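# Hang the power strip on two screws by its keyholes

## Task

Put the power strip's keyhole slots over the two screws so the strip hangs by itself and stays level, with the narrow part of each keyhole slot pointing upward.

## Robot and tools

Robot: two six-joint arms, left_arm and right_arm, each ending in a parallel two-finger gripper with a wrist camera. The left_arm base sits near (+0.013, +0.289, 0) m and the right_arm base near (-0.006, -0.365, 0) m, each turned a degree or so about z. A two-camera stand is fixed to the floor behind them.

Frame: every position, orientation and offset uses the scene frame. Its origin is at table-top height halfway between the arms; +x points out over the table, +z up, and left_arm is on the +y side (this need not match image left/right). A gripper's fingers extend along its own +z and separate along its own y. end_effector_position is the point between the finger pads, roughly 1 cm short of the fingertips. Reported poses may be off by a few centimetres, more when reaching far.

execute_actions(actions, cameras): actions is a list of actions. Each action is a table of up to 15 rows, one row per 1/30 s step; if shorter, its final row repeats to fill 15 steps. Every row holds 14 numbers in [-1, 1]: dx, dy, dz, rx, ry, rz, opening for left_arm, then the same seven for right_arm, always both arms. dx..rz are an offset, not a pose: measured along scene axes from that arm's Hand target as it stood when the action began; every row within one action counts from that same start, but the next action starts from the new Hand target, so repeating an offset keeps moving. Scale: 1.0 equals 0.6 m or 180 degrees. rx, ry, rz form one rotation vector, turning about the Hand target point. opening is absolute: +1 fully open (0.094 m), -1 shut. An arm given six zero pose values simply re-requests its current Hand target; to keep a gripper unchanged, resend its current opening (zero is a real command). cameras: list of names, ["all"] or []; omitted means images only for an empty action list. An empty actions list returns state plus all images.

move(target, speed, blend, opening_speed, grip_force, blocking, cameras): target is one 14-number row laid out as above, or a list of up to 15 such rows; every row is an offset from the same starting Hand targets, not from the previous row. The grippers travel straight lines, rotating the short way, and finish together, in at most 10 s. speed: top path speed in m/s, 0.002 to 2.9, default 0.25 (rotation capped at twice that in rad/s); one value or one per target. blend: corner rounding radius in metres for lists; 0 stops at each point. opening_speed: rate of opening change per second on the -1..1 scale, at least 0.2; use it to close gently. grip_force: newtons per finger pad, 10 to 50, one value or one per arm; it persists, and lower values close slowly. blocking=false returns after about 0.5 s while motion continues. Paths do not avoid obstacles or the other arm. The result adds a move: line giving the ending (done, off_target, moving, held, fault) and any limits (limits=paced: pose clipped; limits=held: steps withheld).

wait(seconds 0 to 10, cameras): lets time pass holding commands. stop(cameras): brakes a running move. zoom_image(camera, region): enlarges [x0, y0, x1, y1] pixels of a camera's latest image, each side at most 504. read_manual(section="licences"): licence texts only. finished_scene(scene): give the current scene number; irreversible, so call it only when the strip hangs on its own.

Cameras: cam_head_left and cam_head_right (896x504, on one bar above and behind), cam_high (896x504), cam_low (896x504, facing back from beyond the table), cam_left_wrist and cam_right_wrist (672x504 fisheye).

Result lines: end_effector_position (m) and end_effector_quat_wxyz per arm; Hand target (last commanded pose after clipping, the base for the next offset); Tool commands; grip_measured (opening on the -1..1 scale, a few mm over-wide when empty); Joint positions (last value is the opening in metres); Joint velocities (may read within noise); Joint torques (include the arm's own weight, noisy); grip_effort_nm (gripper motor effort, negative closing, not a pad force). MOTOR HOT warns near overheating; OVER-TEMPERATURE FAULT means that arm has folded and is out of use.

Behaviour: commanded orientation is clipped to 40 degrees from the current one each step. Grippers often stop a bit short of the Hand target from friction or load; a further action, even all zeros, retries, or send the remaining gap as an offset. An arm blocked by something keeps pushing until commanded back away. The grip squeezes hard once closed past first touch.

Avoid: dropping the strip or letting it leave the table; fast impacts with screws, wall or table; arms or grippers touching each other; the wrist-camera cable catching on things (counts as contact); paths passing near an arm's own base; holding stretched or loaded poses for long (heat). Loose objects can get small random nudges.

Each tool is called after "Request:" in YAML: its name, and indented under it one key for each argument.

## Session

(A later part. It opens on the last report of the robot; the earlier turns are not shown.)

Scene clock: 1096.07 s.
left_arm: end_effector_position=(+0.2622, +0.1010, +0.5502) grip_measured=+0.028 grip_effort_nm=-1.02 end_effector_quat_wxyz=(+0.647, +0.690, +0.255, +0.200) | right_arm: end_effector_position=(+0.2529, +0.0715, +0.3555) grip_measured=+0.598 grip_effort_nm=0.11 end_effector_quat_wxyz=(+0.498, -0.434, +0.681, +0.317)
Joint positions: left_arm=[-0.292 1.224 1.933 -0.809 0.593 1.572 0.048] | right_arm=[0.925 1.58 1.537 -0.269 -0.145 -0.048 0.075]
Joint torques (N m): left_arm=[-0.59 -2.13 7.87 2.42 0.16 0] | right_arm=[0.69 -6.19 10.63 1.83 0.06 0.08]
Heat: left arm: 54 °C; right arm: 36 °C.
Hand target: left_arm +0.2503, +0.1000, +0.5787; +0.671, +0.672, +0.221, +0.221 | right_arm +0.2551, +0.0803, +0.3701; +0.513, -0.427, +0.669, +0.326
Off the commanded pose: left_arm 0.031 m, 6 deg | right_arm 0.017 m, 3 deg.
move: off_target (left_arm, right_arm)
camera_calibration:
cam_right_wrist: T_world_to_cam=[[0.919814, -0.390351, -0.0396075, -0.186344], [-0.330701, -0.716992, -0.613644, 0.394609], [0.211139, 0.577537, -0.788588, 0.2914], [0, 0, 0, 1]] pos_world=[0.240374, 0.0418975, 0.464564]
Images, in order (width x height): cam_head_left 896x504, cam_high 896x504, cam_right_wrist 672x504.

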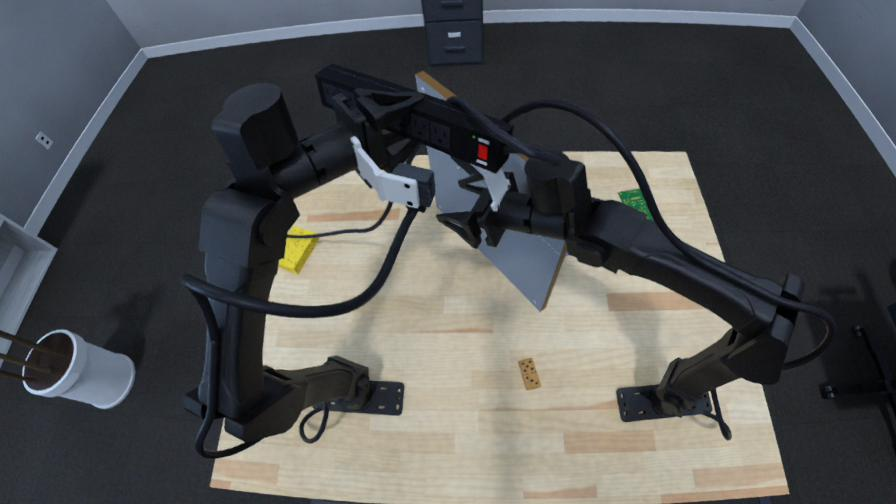

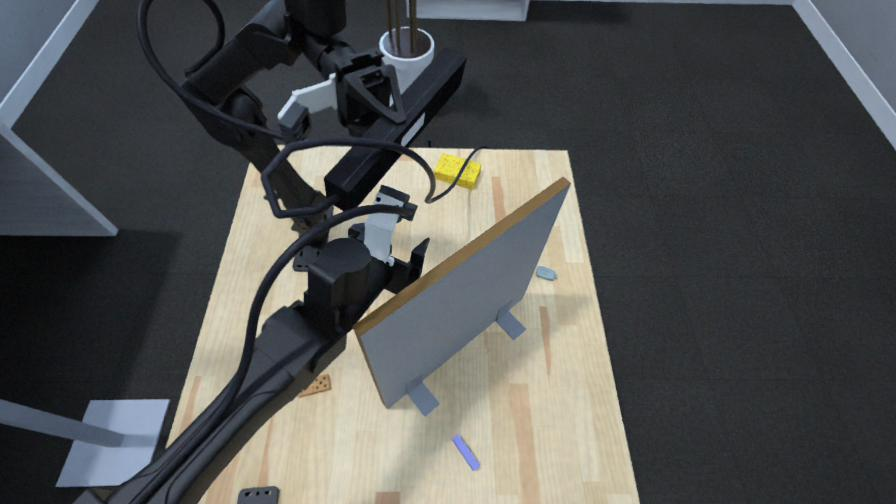

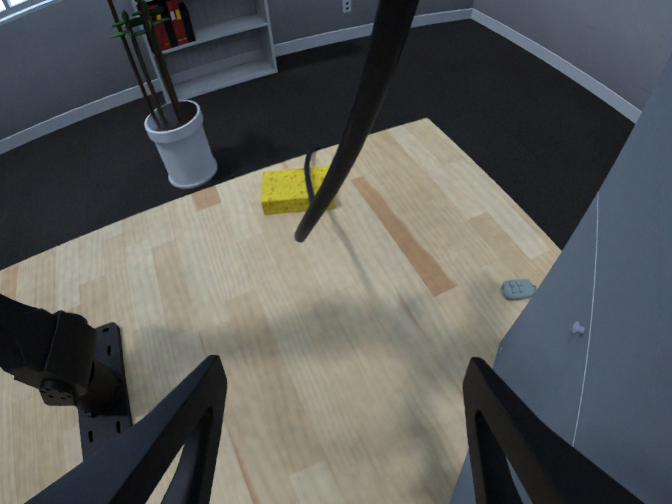

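Request:
move:
  target:
    - [0,0,0,0,0,0,-0.3,0,0.02,-0.04,0.091,0.194,-0.058,0.6]
    - [0,0,0,0,0,0,-0.3,0.057,0.175,-0.042,0.091,0.194,-0.058,0.6]
    - [0,0,0,0,0,0,-0.3,0.057,0.175,-0.042,0.091,0.194,-0.058,-1]
  speed: 0.2
  blend: [0.01,0,0]
  cameras: ["cam_head_left","cam_high","cam_right_wrist"]

Request:
zoom_image:
  camera: "cam_high"
  region: [260, 50, 540, 270]

Scene clock: 1122.10 s.
left_arm: end_effector_position=(+0.2625, +0.1013, +0.5493) grip_measured=+0.028 grip_effort_nm=-1.02 end_effector_quat_wxyz=(+0.646, +0.690, +0.257, +0.200) | right_arm: end_effector_position=(+0.2895, +0.1804, +0.3423) grip_measured=-0.811 grip_effort_nm=-1.04 end_effector_quat_wxyz=(+0.370, -0.174, +0.776, +0.480)
Joint positions: left_arm=[-0.292 1.224 1.933 -0.813 0.591 1.573 0.048] | right_arm=[0.992 2.008 1.973 -0.233 -0.083 0.671 0.009]
Joint torques (N m): left_arm=[-0.58 -2.15 7.84 2.47 0.19 0] | right_arm=[0.51 -10.33 10.36 1.45 0.1 0.05]
Heat: left arm: 54 °C; right arm: 39 °C.
Hand target: left_arm +0.2503, +0.1000, +0.5786; +0.671, +0.672, +0.222, +0.221 | right_arm +0.2895, +0.1852, +0.3449; +0.371, -0.172, +0.775, +0.482
Off the commanded pose: left_arm 0.032 m, 6 deg | right_arm 0.006 m, 0 deg.
move: off_target (left_arm)
camera_calibration:
cam_right_wrist: T_world_to_cam=[[0.623911, -0.435966, -0.64859, 0.124231], [-0.778011, -0.42479, -0.462875, 0.501957], [-0.0737168, 0.793402, -0.604217, 0.190825], [0, 0, 0, 1]] pos_world=[0.327086, 0.115985, 0.428218]
Images, in order (width x height): cam_head_left 896x504, cam_high 896x504, cam_right_wrist 672x504.

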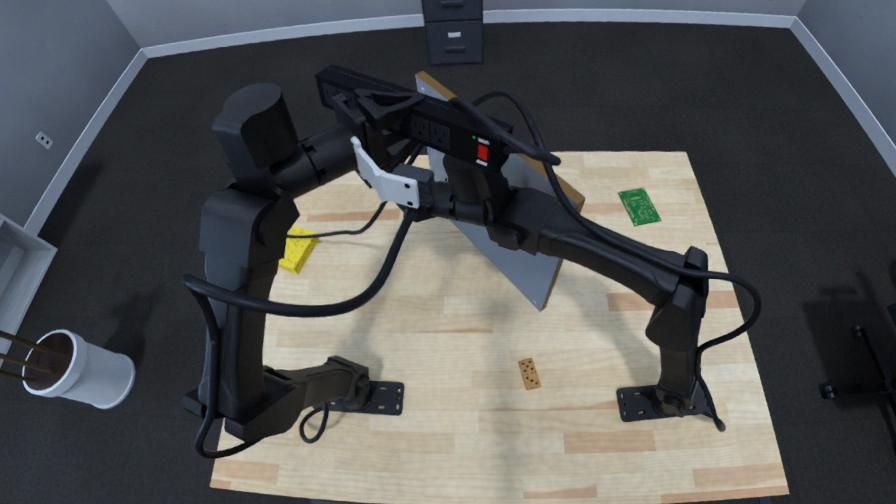

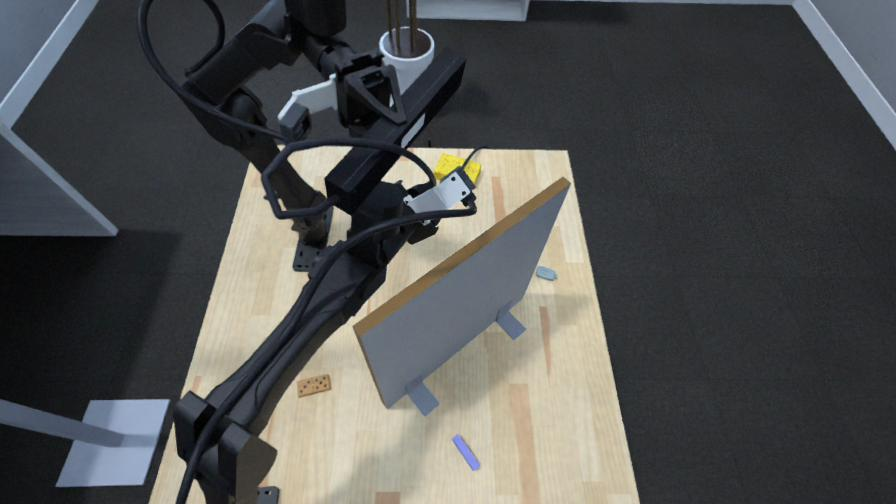

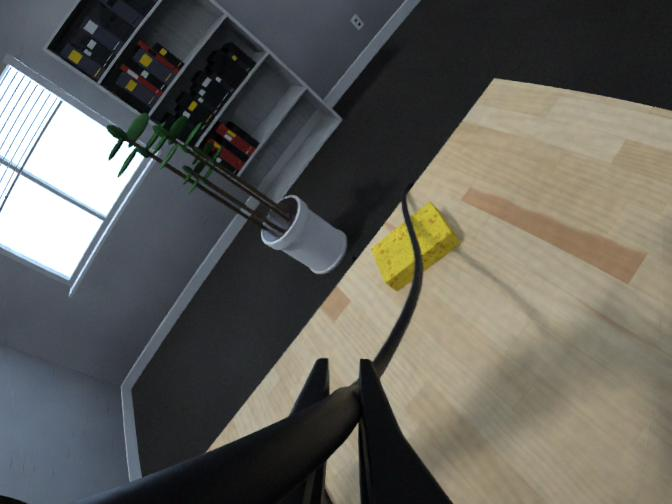

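Scaled by 1.800 from the camera's 896x504 image, which has a finer 1280x720 frame.

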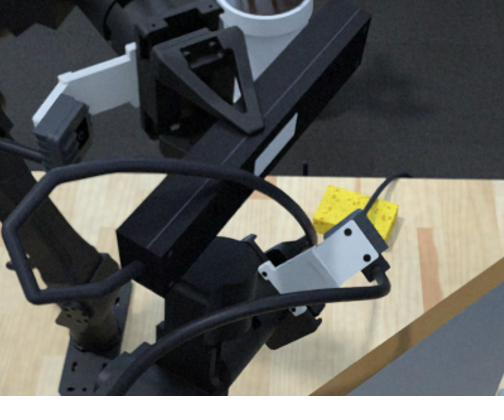

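Request:
move:
  target:
    - [0,0,0,0,0,0,-0.3,-0.166,-0.359,-0.058,-0.05,0.02,0,-1]
    - [0,0,0,0,0,0,-0.3,-0.366,-0.542,-0.092,-0.201,0.094,0,-1]
  speed: 0.25
  blend: [0.03,0]
  cameras: ["cam_head_left","cam_head_right","cam_high"]

Scene clock: 1133.33 s.
left_arm: end_effector_position=(+0.2579, +0.0974, +0.5488) grip_measured=+0.028 grip_effort_nm=-1.02 end_effector_quat_wxyz=(+0.647, +0.696, +0.244, +0.194) | right_arm: end_effector_position=(+0.0759, -0.1280, +0.2910) grip_measured=-0.810 grip_effort_nm=-1.02 end_effector_quat_wxyz=(+0.198, -0.204, +0.924, +0.256)
Joint positions: left_arm=[-0.297 1.224 1.933 -0.816 0.616 1.586 0.048] | right_arm=[1.257 1.055 1.409 -1.274 0.111 0.841 0.009]
Joint torques (N m): left_arm=[-0.08 -2.1 7.88 2.51 -0.01 -0.15] | right_arm=[0.81 -1.4 8.73 0.26 0.05 0.12]
Heat: left arm: 55 °C; right arm: 38 °C.
Hand target: left_arm +0.2503, +0.1001, +0.5787; +0.671, +0.672, +0.221, +0.221 | right_arm +0.0698, -0.1400, +0.2897; +0.184, -0.207, +0.931, +0.238
Off the commanded pose: left_arm 0.031 m, 6 deg | right_arm 0.013 m, 3 deg.
move: off_target (left_arm, right_arm)
Images, in order (width x height): cam_head_left 896x504, cam_head_right 896x504, cam_high 896x504.

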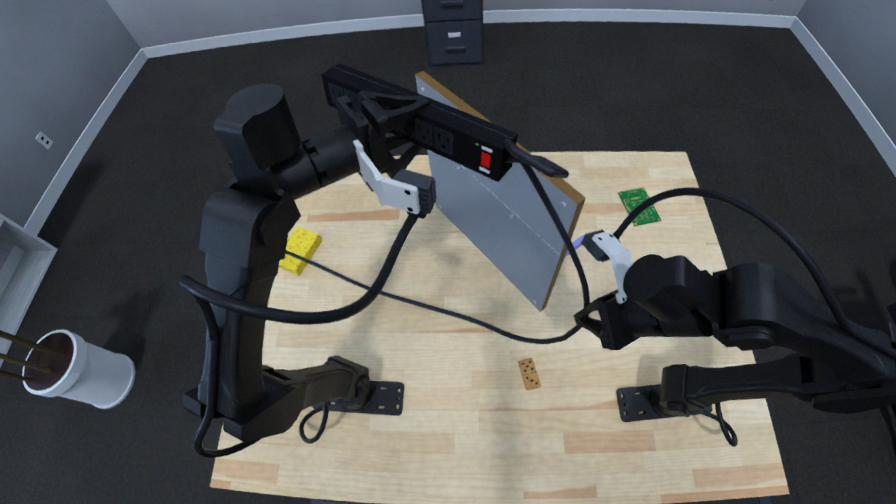

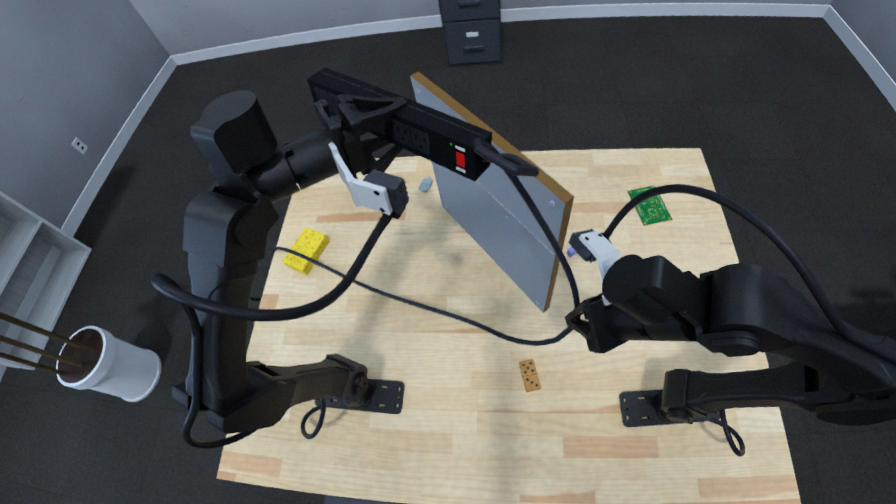

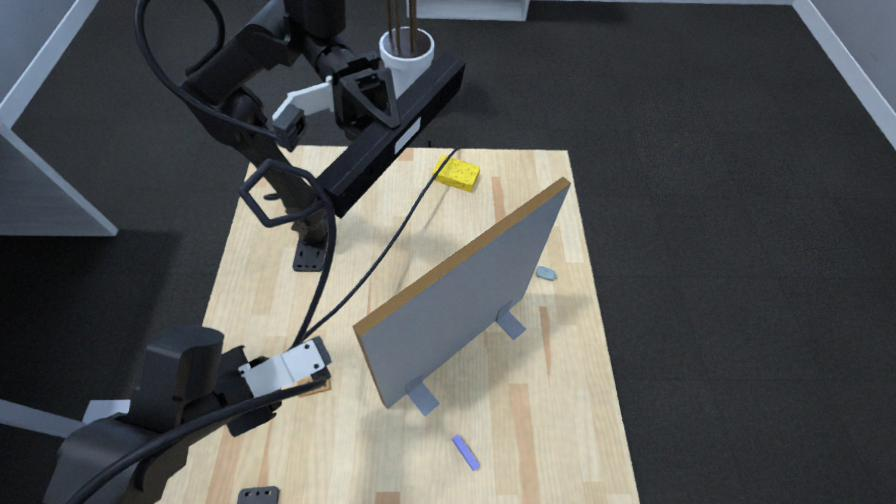

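Request:
move:
  target:
    - [0,0,0,0,0,0,-0.3,0.05,-0.083,-0.2,0,0,0,-1]
  speed: 0.2
  cameras: ["cam_head_left","cam_head_right","cam_high"]

Request:
zoom_image:
  camera: "cam_high"
  region: [200, 100, 480, 380]

Request:
zoom_image:
  camera: "cam_head_left"
  region: [380, 60, 660, 340]

Scene clock: 1145.73 s.
left_arm: end_effector_position=(+0.2557, +0.0974, +0.5353) grip_measured=+0.028 grip_effort_nm=-1.02 end_effector_quat_wxyz=(+0.630, +0.713, +0.246, +0.186) | right_arm: end_effector_position=(+0.1099, -0.1713, +0.1905) grip_measured=-0.810 grip_effort_nm=-1.03 end_effector_quat_wxyz=(+0.217, -0.210, +0.914, +0.271)
Joint positions: left_arm=[-0.299 1.224 1.933 -0.879 0.616 1.624 0.048] | right_arm=[0.869 0.745 0.842 -0.969 -0.127 0.521 0.009]
Joint torques (N m): left_arm=[0.29 -2.67 7.9 3.03 0.04 -0.42] | right_arm=[-0.68 -0.47 5.39 0.21 0.01 -0.02]
Heat: left arm: 56 °C; right arm: 35 °C.
Hand target: left_arm +0.2503, +0.1000, +0.5786; +0.671, +0.672, +0.221, +0.221 | right_arm +0.1000, -0.1898, +0.1697; +0.184, -0.207, +0.931, +0.238
Off the commanded pose: left_arm 0.044 m, 8 deg | right_arm 0.030 m, 6 deg.
move: off_target (left_arm, right_arm)
Images, in order (width x height): cam_head_left 896x504, cam_head_right 896x504, cam_high 896x504.

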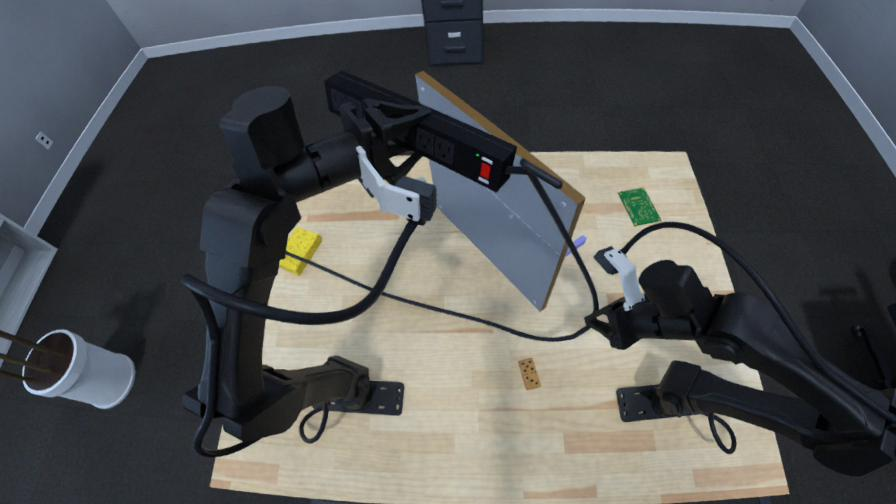

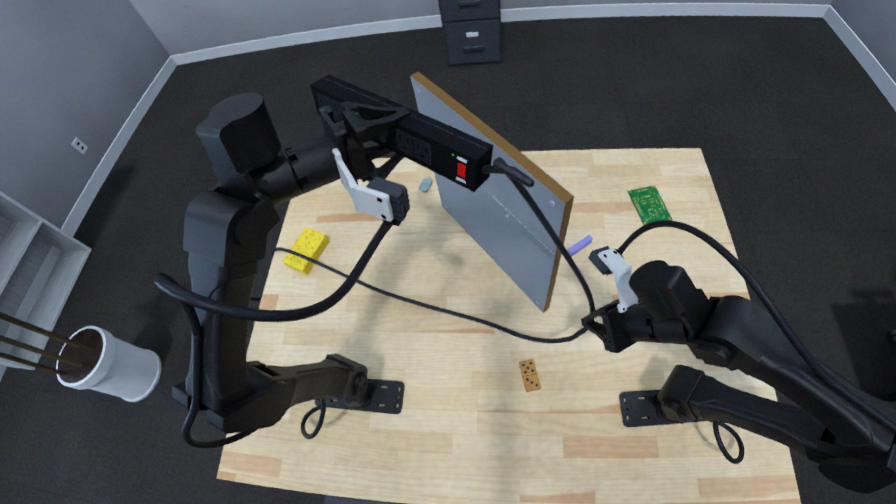

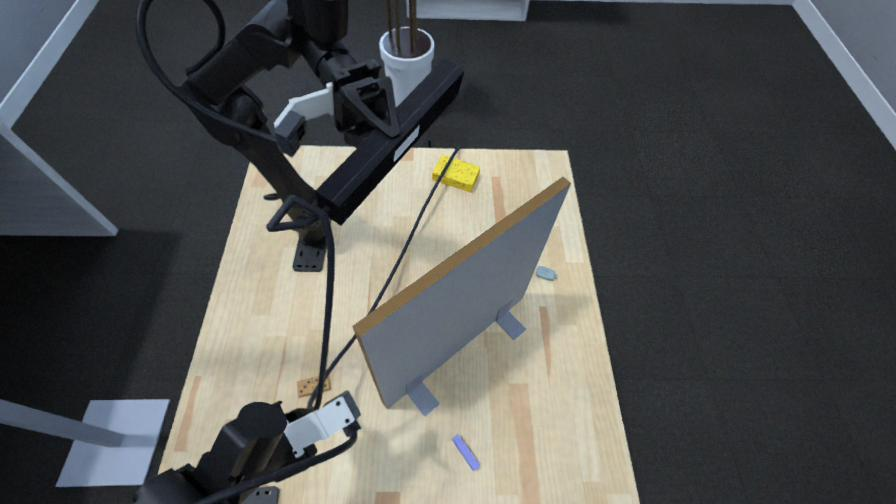

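Scaled by 1.800 from the camera's 896x504 image, which has a finer 1280x720 frame.

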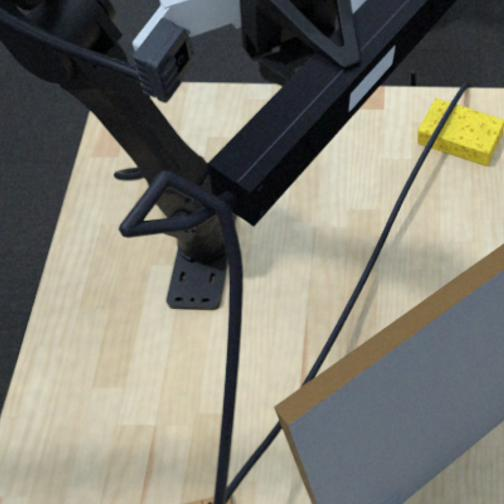

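Scaled by 1.800 from the camera's 896x504 image, which has a finer 1280x720 frame.

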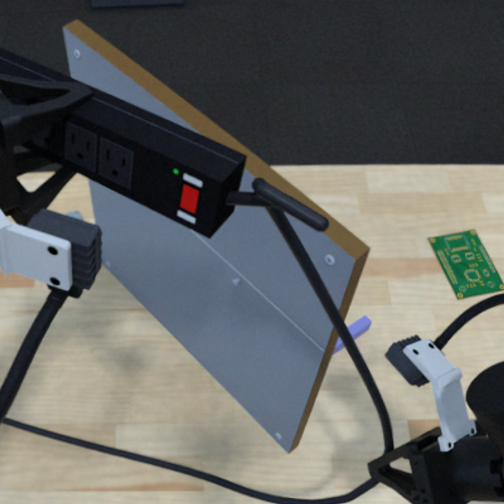

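Request:
move:
  target:
    - [0.036,0.012,-0.489,0,0,0,-0.3,-0.167,0.217,-0.033,0,0,0,-1]
  speed: 0.2
  cameras: ["cam_head_left","cam_head_right","cam_high"]

Request:
zoom_image:
  camera: "cam_high"
  region: [200, 100, 480, 380]

Request:
zoom_image:
  camera: "cam_head_left"
  region: [340, 130, 620, 410]

Scene clock: 1160.93 s.
left_arm: end_effector_position=(+0.2712, +0.1056, +0.2791) grip_measured=+0.027 grip_effort_nm=-1.02 end_effector_quat_wxyz=(+0.662, +0.682, +0.228, +0.212) | right_arm: end_effector_position=(+0.0005, -0.0719, +0.1360) grip_measured=-0.810 grip_effort_nm=-1.03 end_effector_quat_wxyz=(+0.175, -0.214, +0.936, +0.216)
Joint positions: left_arm=[-0.222 0.792 0.479 0.271 0.688 1.584 0.048] | right_arm=[1.682 1.206 0.91 -0.801 0.318 1.211 0.009]
Joint torques (N m): left_arm=[0.58 -0.81 6.53 2.33 0.03 -0.09] | right_arm=[0.58 -3.19 10.29 0.94 0.37 0.09]
Heat: left arm: 58 °C; right arm: 34 °C.
Hand target: left_arm +0.2719, +0.1072, +0.2854; +0.672, +0.672, +0.221, +0.221 | right_arm -0.0003, -0.0596, +0.1499; +0.184, -0.207, +0.931, +0.238
Off the commanded pose: left_arm 0.006 m, 2 deg | right_arm 0.019 m, 3 deg.
move: off_target (right_arm)
Images, in order (width x height): cam_head_left 896x504, cam_head_right 896x504, cam_high 896x504.

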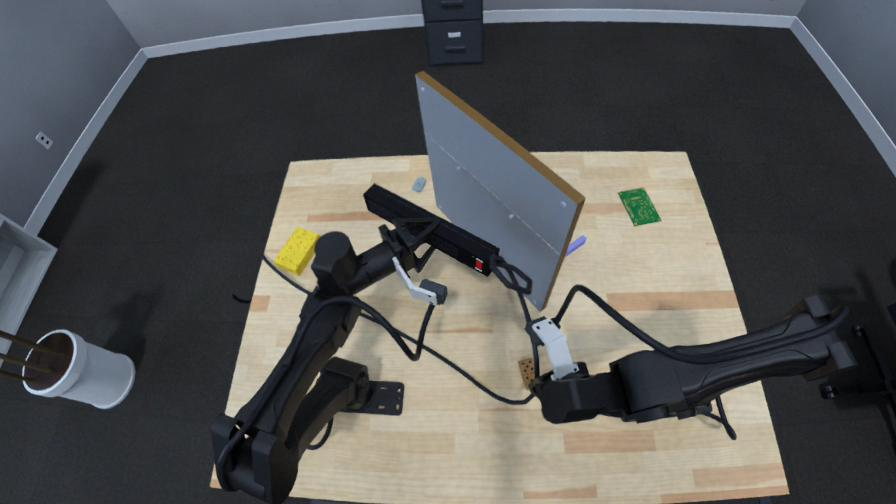

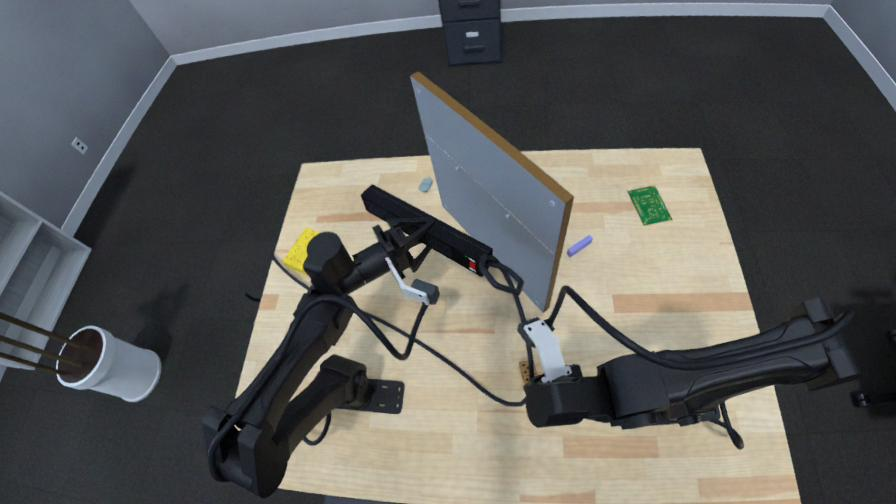

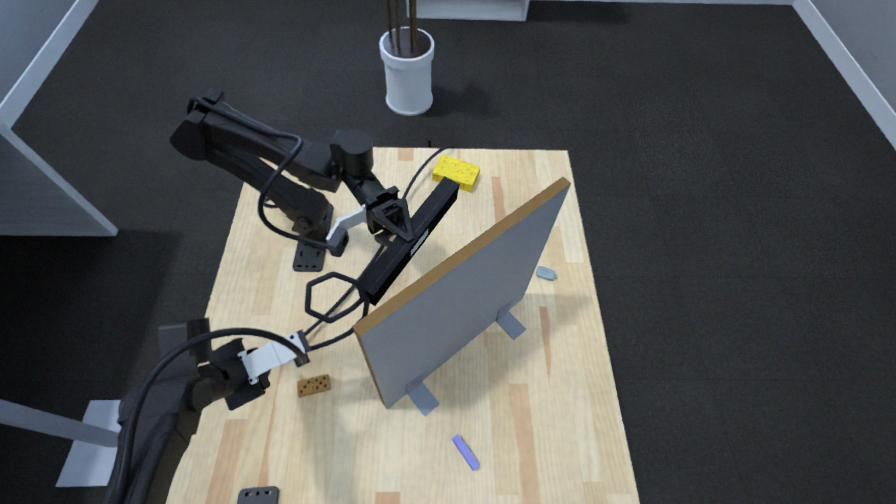

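Scaled by 1.800 from the camera's 896x504 image, which has a finer 1280x720 frame.

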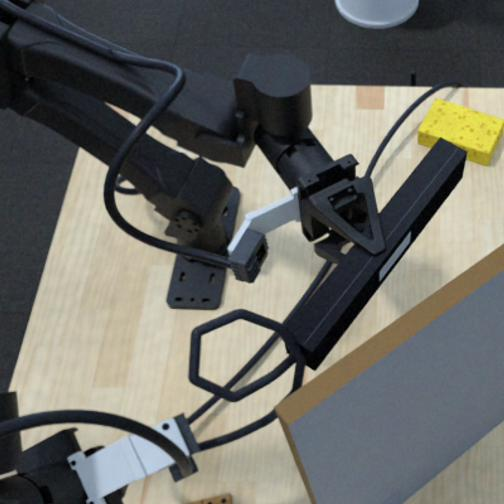

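Scaled by 1.800 from the camera's 896x504 image, which has a finer 1280x720 frame.

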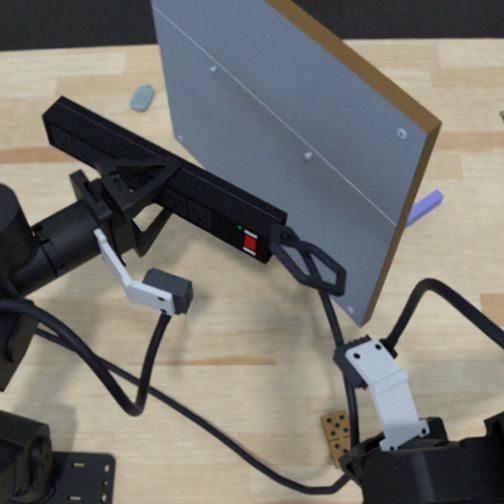

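Request:
move:
  target:
    - [0.072,-0.069,0.015,0,0,0,-0.3,-0.1,0.033,0.033,0,0,0,-1]
  speed: 0.15
  cameras: ["cam_head_left","cam_head_right","cam_high"]

Request:
zoom_image:
  camera: "cam_high"
  region: [240, 120, 480, 360]

Request:
zoom_image:
  camera: "cam_head_left"
  region: [370, 130, 570, 330]

Request:
zoom_image:
  camera: "cam_head_right"
  region: [370, 130, 570, 330]

Scene clock: 1175.73 s.
left_arm: end_effector_position=(+0.3031, +0.0662, +0.2588) grip_measured=+0.027 grip_effort_nm=-1.02 end_effector_quat_wxyz=(+0.649, +0.700, +0.235, +0.183) | right_arm: end_effector_position=(-0.0546, -0.0431, +0.1620) grip_measured=-0.810 grip_effort_nm=-1.03 end_effector_quat_wxyz=(+0.185, -0.205, +0.932, +0.233)
Joint positions: left_arm=[-0.352 1.053 0.551 0.394 0.588 1.582 0.048] | right_arm=[1.898 1.367 1.115 -0.887 0.437 1.425 0.009]
Joint torques (N m): left_arm=[-0.13 -2.18 11.43 2.42 -0.31 -0.11] | right_arm=[1.17 -4.29 10.19 0.49 0.25 0.06]
Heat: left arm: 54 °C; right arm: 35 °C.
Hand target: left_arm +0.3150, +0.0658, +0.2943; +0.671, +0.672, +0.221, +0.221 | right_arm -0.0604, -0.0398, +0.1698; +0.184, -0.207, +0.931, +0.238
Off the commanded pose: left_arm 0.038 m, 6 deg | right_arm 0.010 m, 1 deg.
move: off_target (left_arm)
Images, in order (width x height): cam_head_left 896x504, cam_head_right 896x504, cam_high 896x504.

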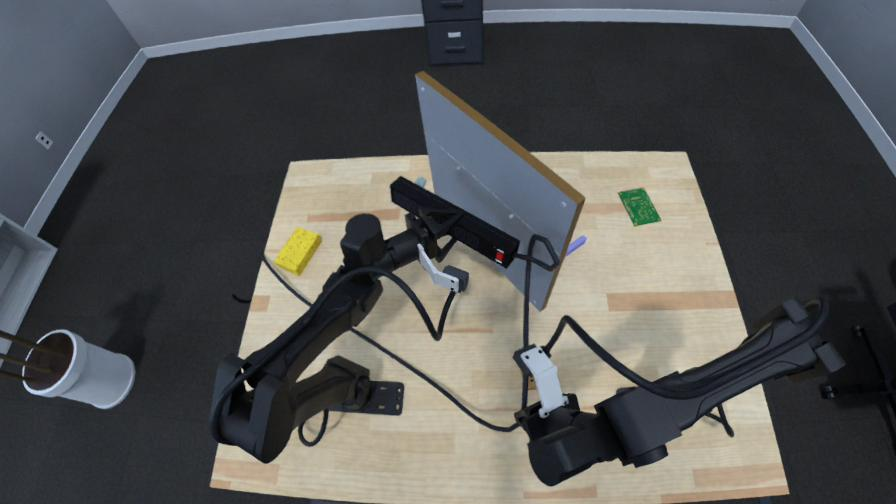

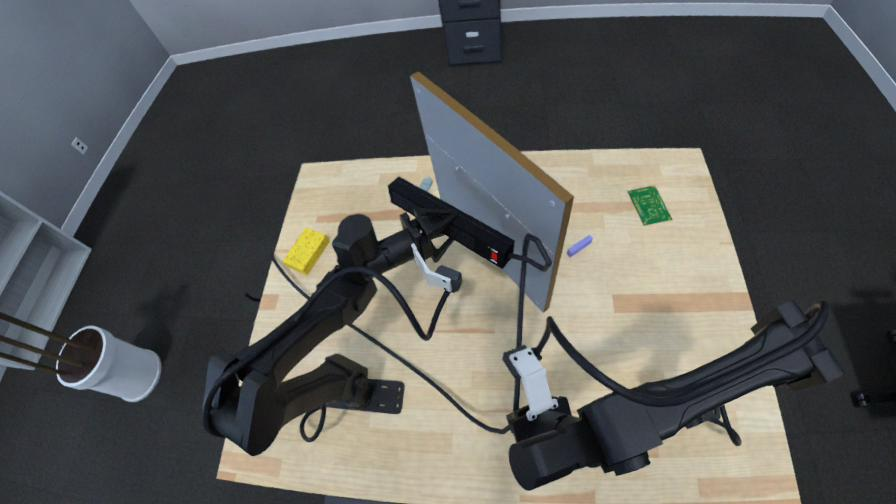

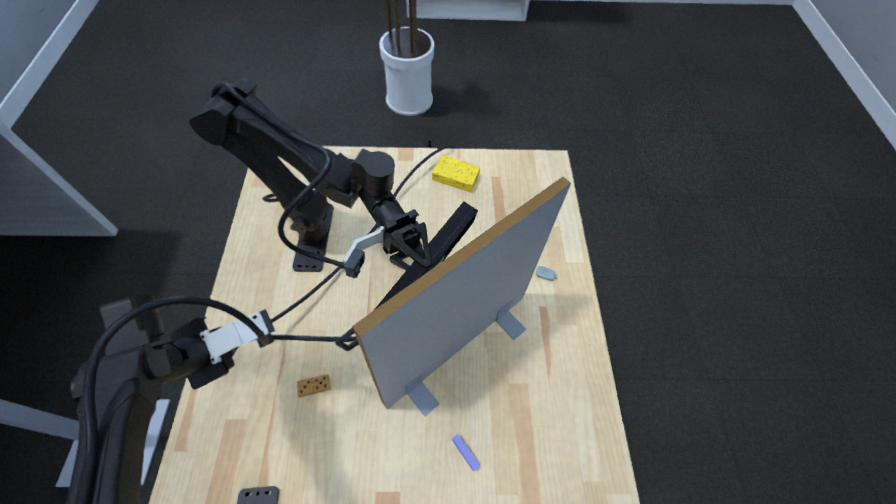

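Scaled by 2.100 from the camera's 896x504 image, which has a finer 1280x720 frame.

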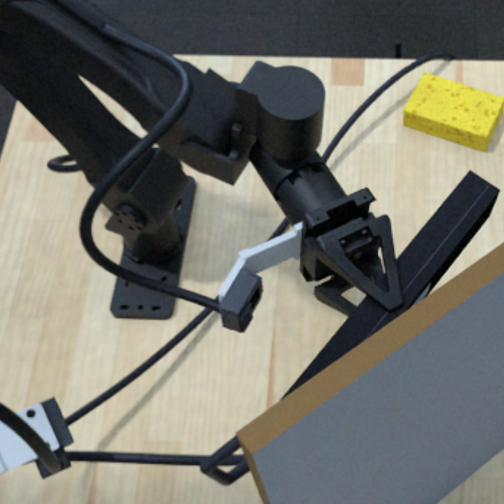

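Scaled by 2.520 from the camera's 896x504 image, which has a finer 1280x720 frame.

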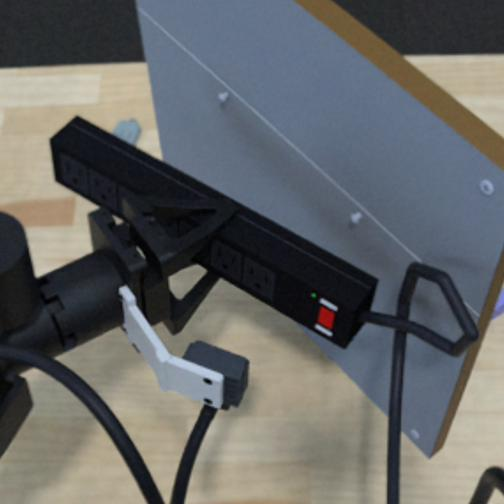

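Scaled by 2.520 from the camera's 896x504 image, which has a finer 1280x720 frame.

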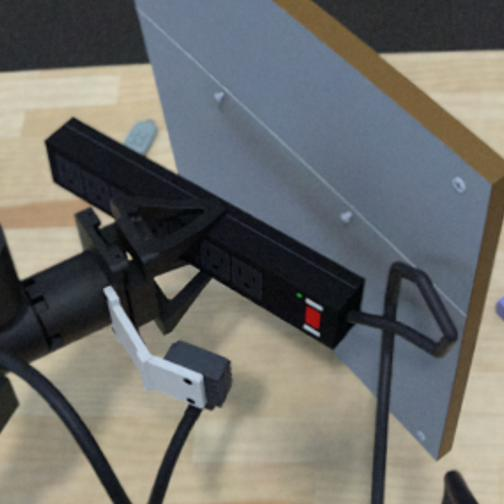

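Request:
wait:
  seconds: 0
  cameras: ["cam_left_wrist"]

Scene clock: 1196.37 s.
left_arm: end_effector_position=(+0.3032, +0.0662, +0.2589) grip_measured=+0.027 grip_effort_nm=-1.02 end_effector_quat_wxyz=(+0.649, +0.700, +0.235, +0.184) | right_arm: end_effector_position=(-0.0546, -0.0432, +0.1620) grip_measured=-0.810 grip_effort_nm=-1.02 end_effector_quat_wxyz=(+0.185, -0.204, +0.933, +0.233)
Joint positions: left_arm=[-0.352 1.053 0.551 0.395 0.588 1.582 0.048] | right_arm=[1.898 1.367 1.115 -0.887 0.437 1.425 0.009]
Joint torques (N m): left_arm=[-0.17 -2.13 11.48 2.5 -0.31 -0.1] | right_arm=[1.16 -4.26 10.22 0.48 0.26 0.07]
Heat: left arm: 56 °C; right arm: 36 °C.
Hand target: left_arm +0.3151, +0.0658, +0.2943; +0.671, +0.672, +0.221, +0.221 | right_arm -0.0604, -0.0398, +0.1698; +0.184, -0.207, +0.931, +0.238
Tool commands: left_gripper/opening=-0.3 right_gripper/opening=-1.0
Off the commanded pose: left_arm 0.037 m, 6 deg | right_arm 0.010 m, 1 deg.
camera_calibration:
cam_left_wrist: T_world_to_cam=[[-0.043159, 0.0406762, -0.99824, 0.275164], [0.357398, 0.933679, 0.0225933, -0.136548], [0.932954, -0.355794, -0.0548342, -0.138509], [0, 0, 0, 1]] pos_world=[0.1899, 0.0670188, 0.27017]
Images, in order (width x height): cam_left_wrist 672x504.

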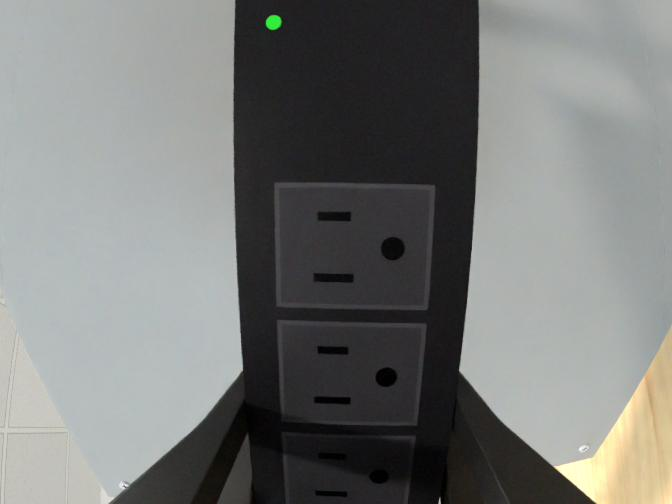

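Request:
move:
  target:
    - [0.018,-0.015,0.02,-0.02,-0.0225,-0.0867,-0.3,0.04,0.01,0,0,0,0,-1]
  speed: 0.1
  cameras: ["cam_head_left","cam_head_right"]

Request:
zoom_image:
  camera: "cam_head_left"
  region: [370, 130, 570, 330]

Request:
zoom_image:
  camera: "cam_head_right"
  region: [370, 130, 570, 330]

Scene clock: 1215.23 s.
left_arm: end_effector_position=(+0.3177, +0.0551, +0.2828) grip_measured=+0.027 grip_effort_nm=-1.02 end_effector_quat_wxyz=(+0.711, +0.681, +0.127, +0.119) | right_arm: end_effector_position=(-0.0361, -0.0406, +0.1594) grip_measured=-0.810 grip_effort_nm=-1.02 end_effector_quat_wxyz=(+0.182, -0.209, +0.936, +0.219)
Joint positions: left_arm=[-0.235 1.306 0.646 0.73 0.957 1.494 0.048] | right_arm=[1.817 1.367 1.115 -0.884 0.394 1.347 0.009]
Joint torques (N m): left_arm=[0.83 -3.34 10.48 2.03 -0.08 -0.1] | right_arm=[-0.23 -6 8.51 0.86 0.24 -0.09]
Heat: left arm: 56 °C; right arm: 36 °C.
Hand target: left_arm +0.3258, +0.0568, +0.3063; +0.723, +0.666, +0.111, +0.144 | right_arm -0.0364, -0.0338, +0.1698; +0.184, -0.207, +0.931, +0.238
Off the commanded pose: left_arm 0.025 m, 4 deg | right_arm 0.012 m, 2 deg.
move: off_target (left_arm, right_arm)
Images, in order (width x height): cam_head_left 896x504, cam_head_right 896x504.

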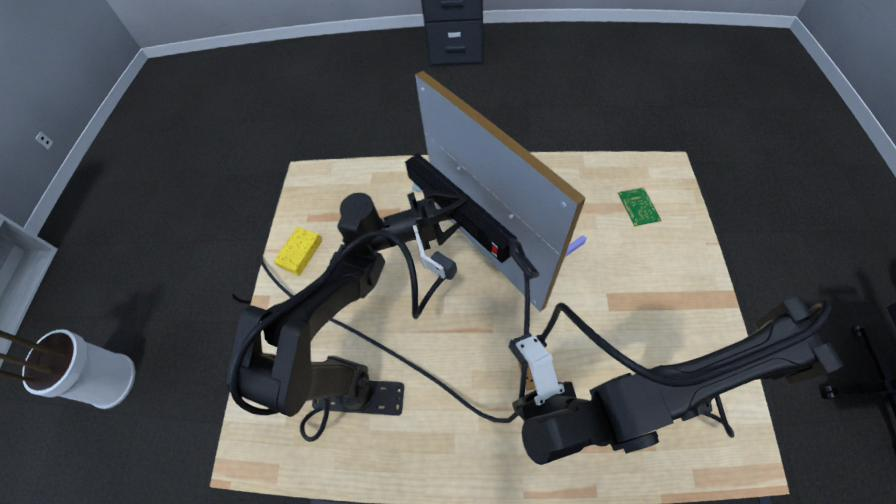

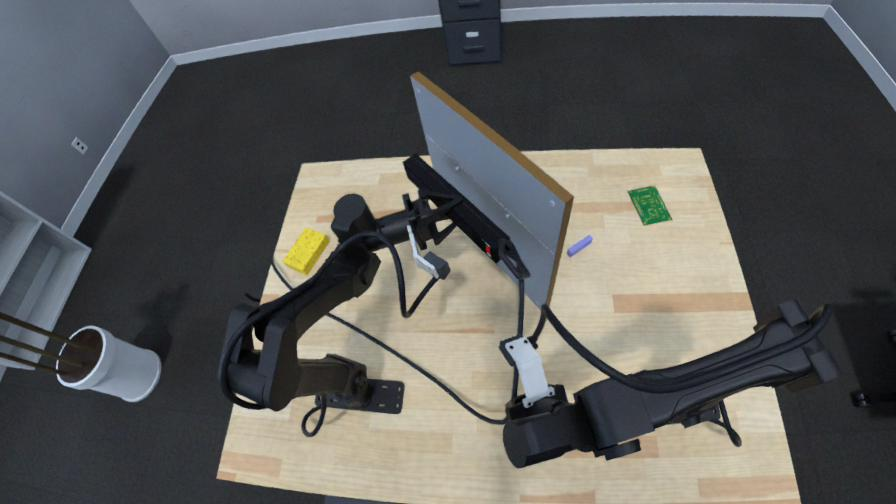

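Scaled by 2.520 from the camera's 896x504 image, which has a finer 1280x720 frame.

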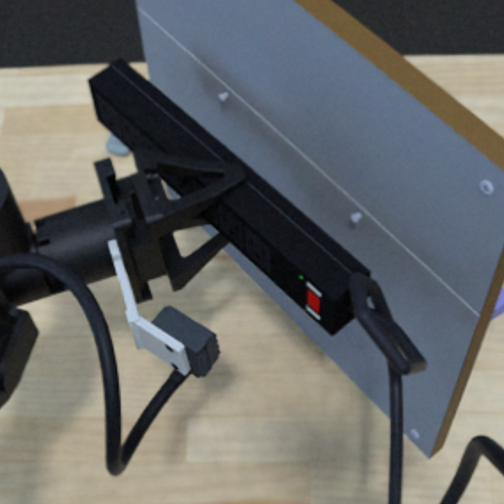

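Scaled by 2.520 from the camera's 896x504 image, which has a finer 1280x720 frame.

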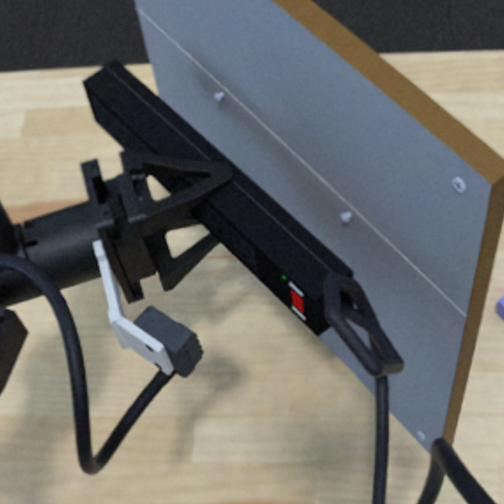

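Request:
move:
  target:
    - [0.034,-0.032,-0.007,0.008,-0.003,-0.0056,-0.3,0.02,0.01,0,0,0,0,-1]
  speed: 0.06
  cameras: ["cam_head_left","cam_head_right"]

Request:
zoom_image:
  camera: "cam_head_left"
  region: [400, 140, 560, 300]

Request:
zoom_image:
  camera: "cam_head_right"
  region: [400, 140, 560, 300]

Scene clock: 1239.90 s.
left_arm: end_effector_position=(+0.3376, +0.0397, +0.2822) grip_measured=+0.027 grip_effort_nm=-1.02 end_effector_quat_wxyz=(+0.709, +0.687, +0.114, +0.116) | right_arm: end_effector_position=(-0.0234, -0.0359, +0.1600) grip_measured=-0.810 grip_effort_nm=-1.02 end_effector_quat_wxyz=(+0.183, -0.207, +0.936, +0.219)
Joint positions: left_arm=[-0.261 1.416 0.739 0.731 0.955 1.524 0.048] | right_arm=[1.764 1.367 1.115 -0.866 0.372 1.298 0.009]
Joint torques (N m): left_arm=[-0.39 -4.08 10.63 1.86 -0.26 0.05] | right_arm=[-0.18 -5.56 8.66 0.94 0.2 -0.08]
Heat: left arm: 53 °C; right arm: 36 °C.
Hand target: left_arm +0.3462, +0.0376, +0.3022; +0.717, +0.675, +0.100, +0.143 | right_arm -0.0243, -0.0278, +0.1698; +0.184, -0.207, +0.931, +0.238
Off the commanded pose: left_arm 0.022 m, 4 deg | right_arm 0.013 m, 2 deg.
move: off_target (left_arm, right_arm)
Images, in order (width x height): cam_head_left 896x504, cam_head_right 896x504.

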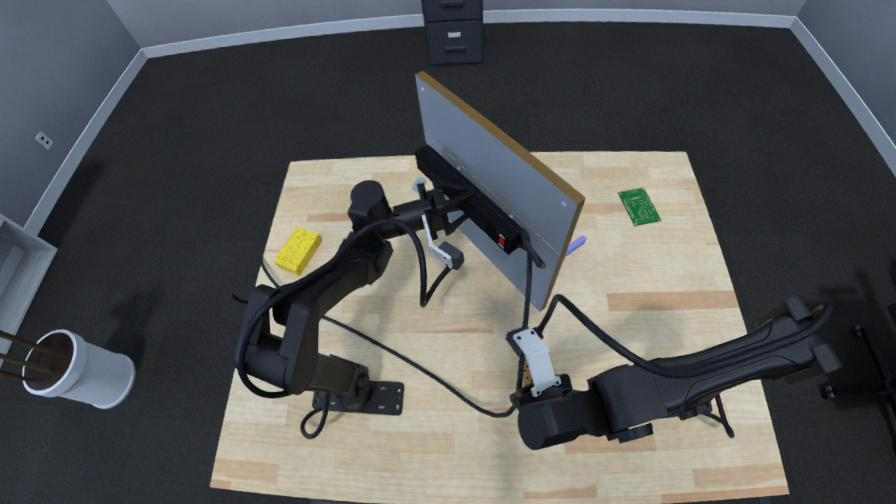

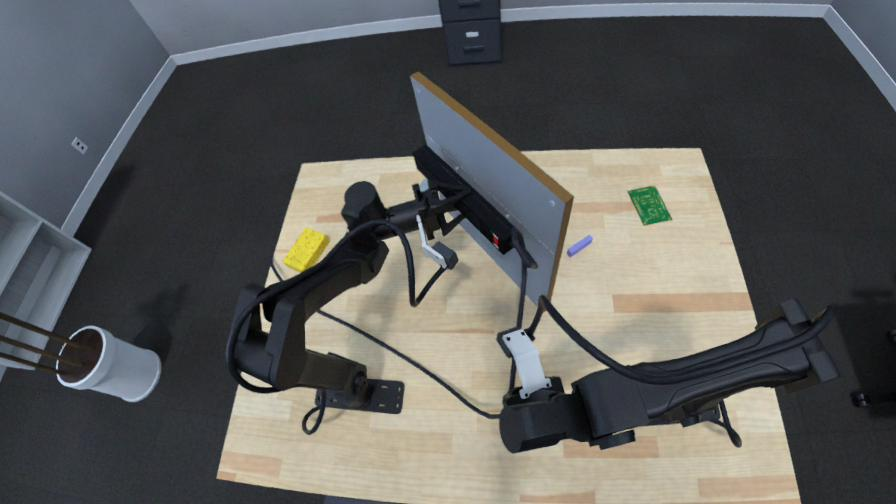

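Scaled by 3.150 from the camera's 896x504 image, which has a finer 1280x720 frame.

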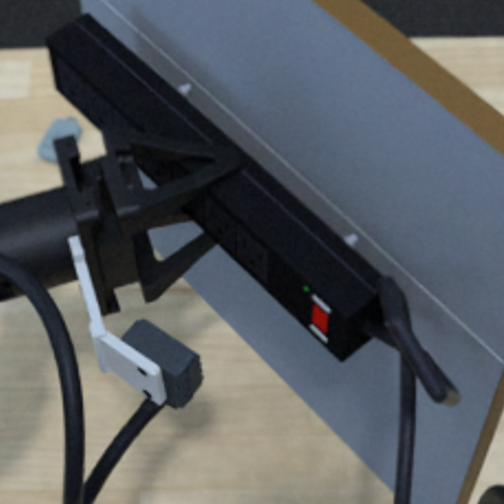

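Scaled by 3.150 from the camera's 896x504 image, which has a finer 1280x720 frame.

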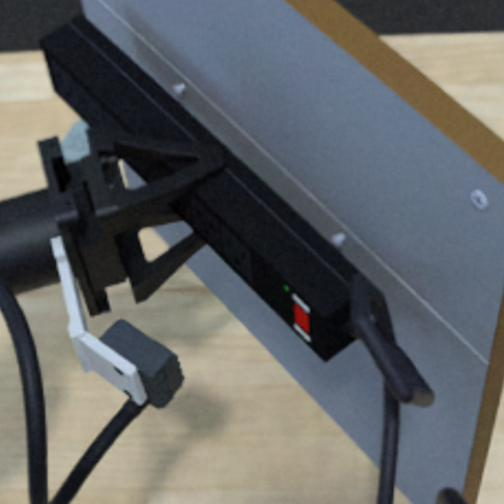

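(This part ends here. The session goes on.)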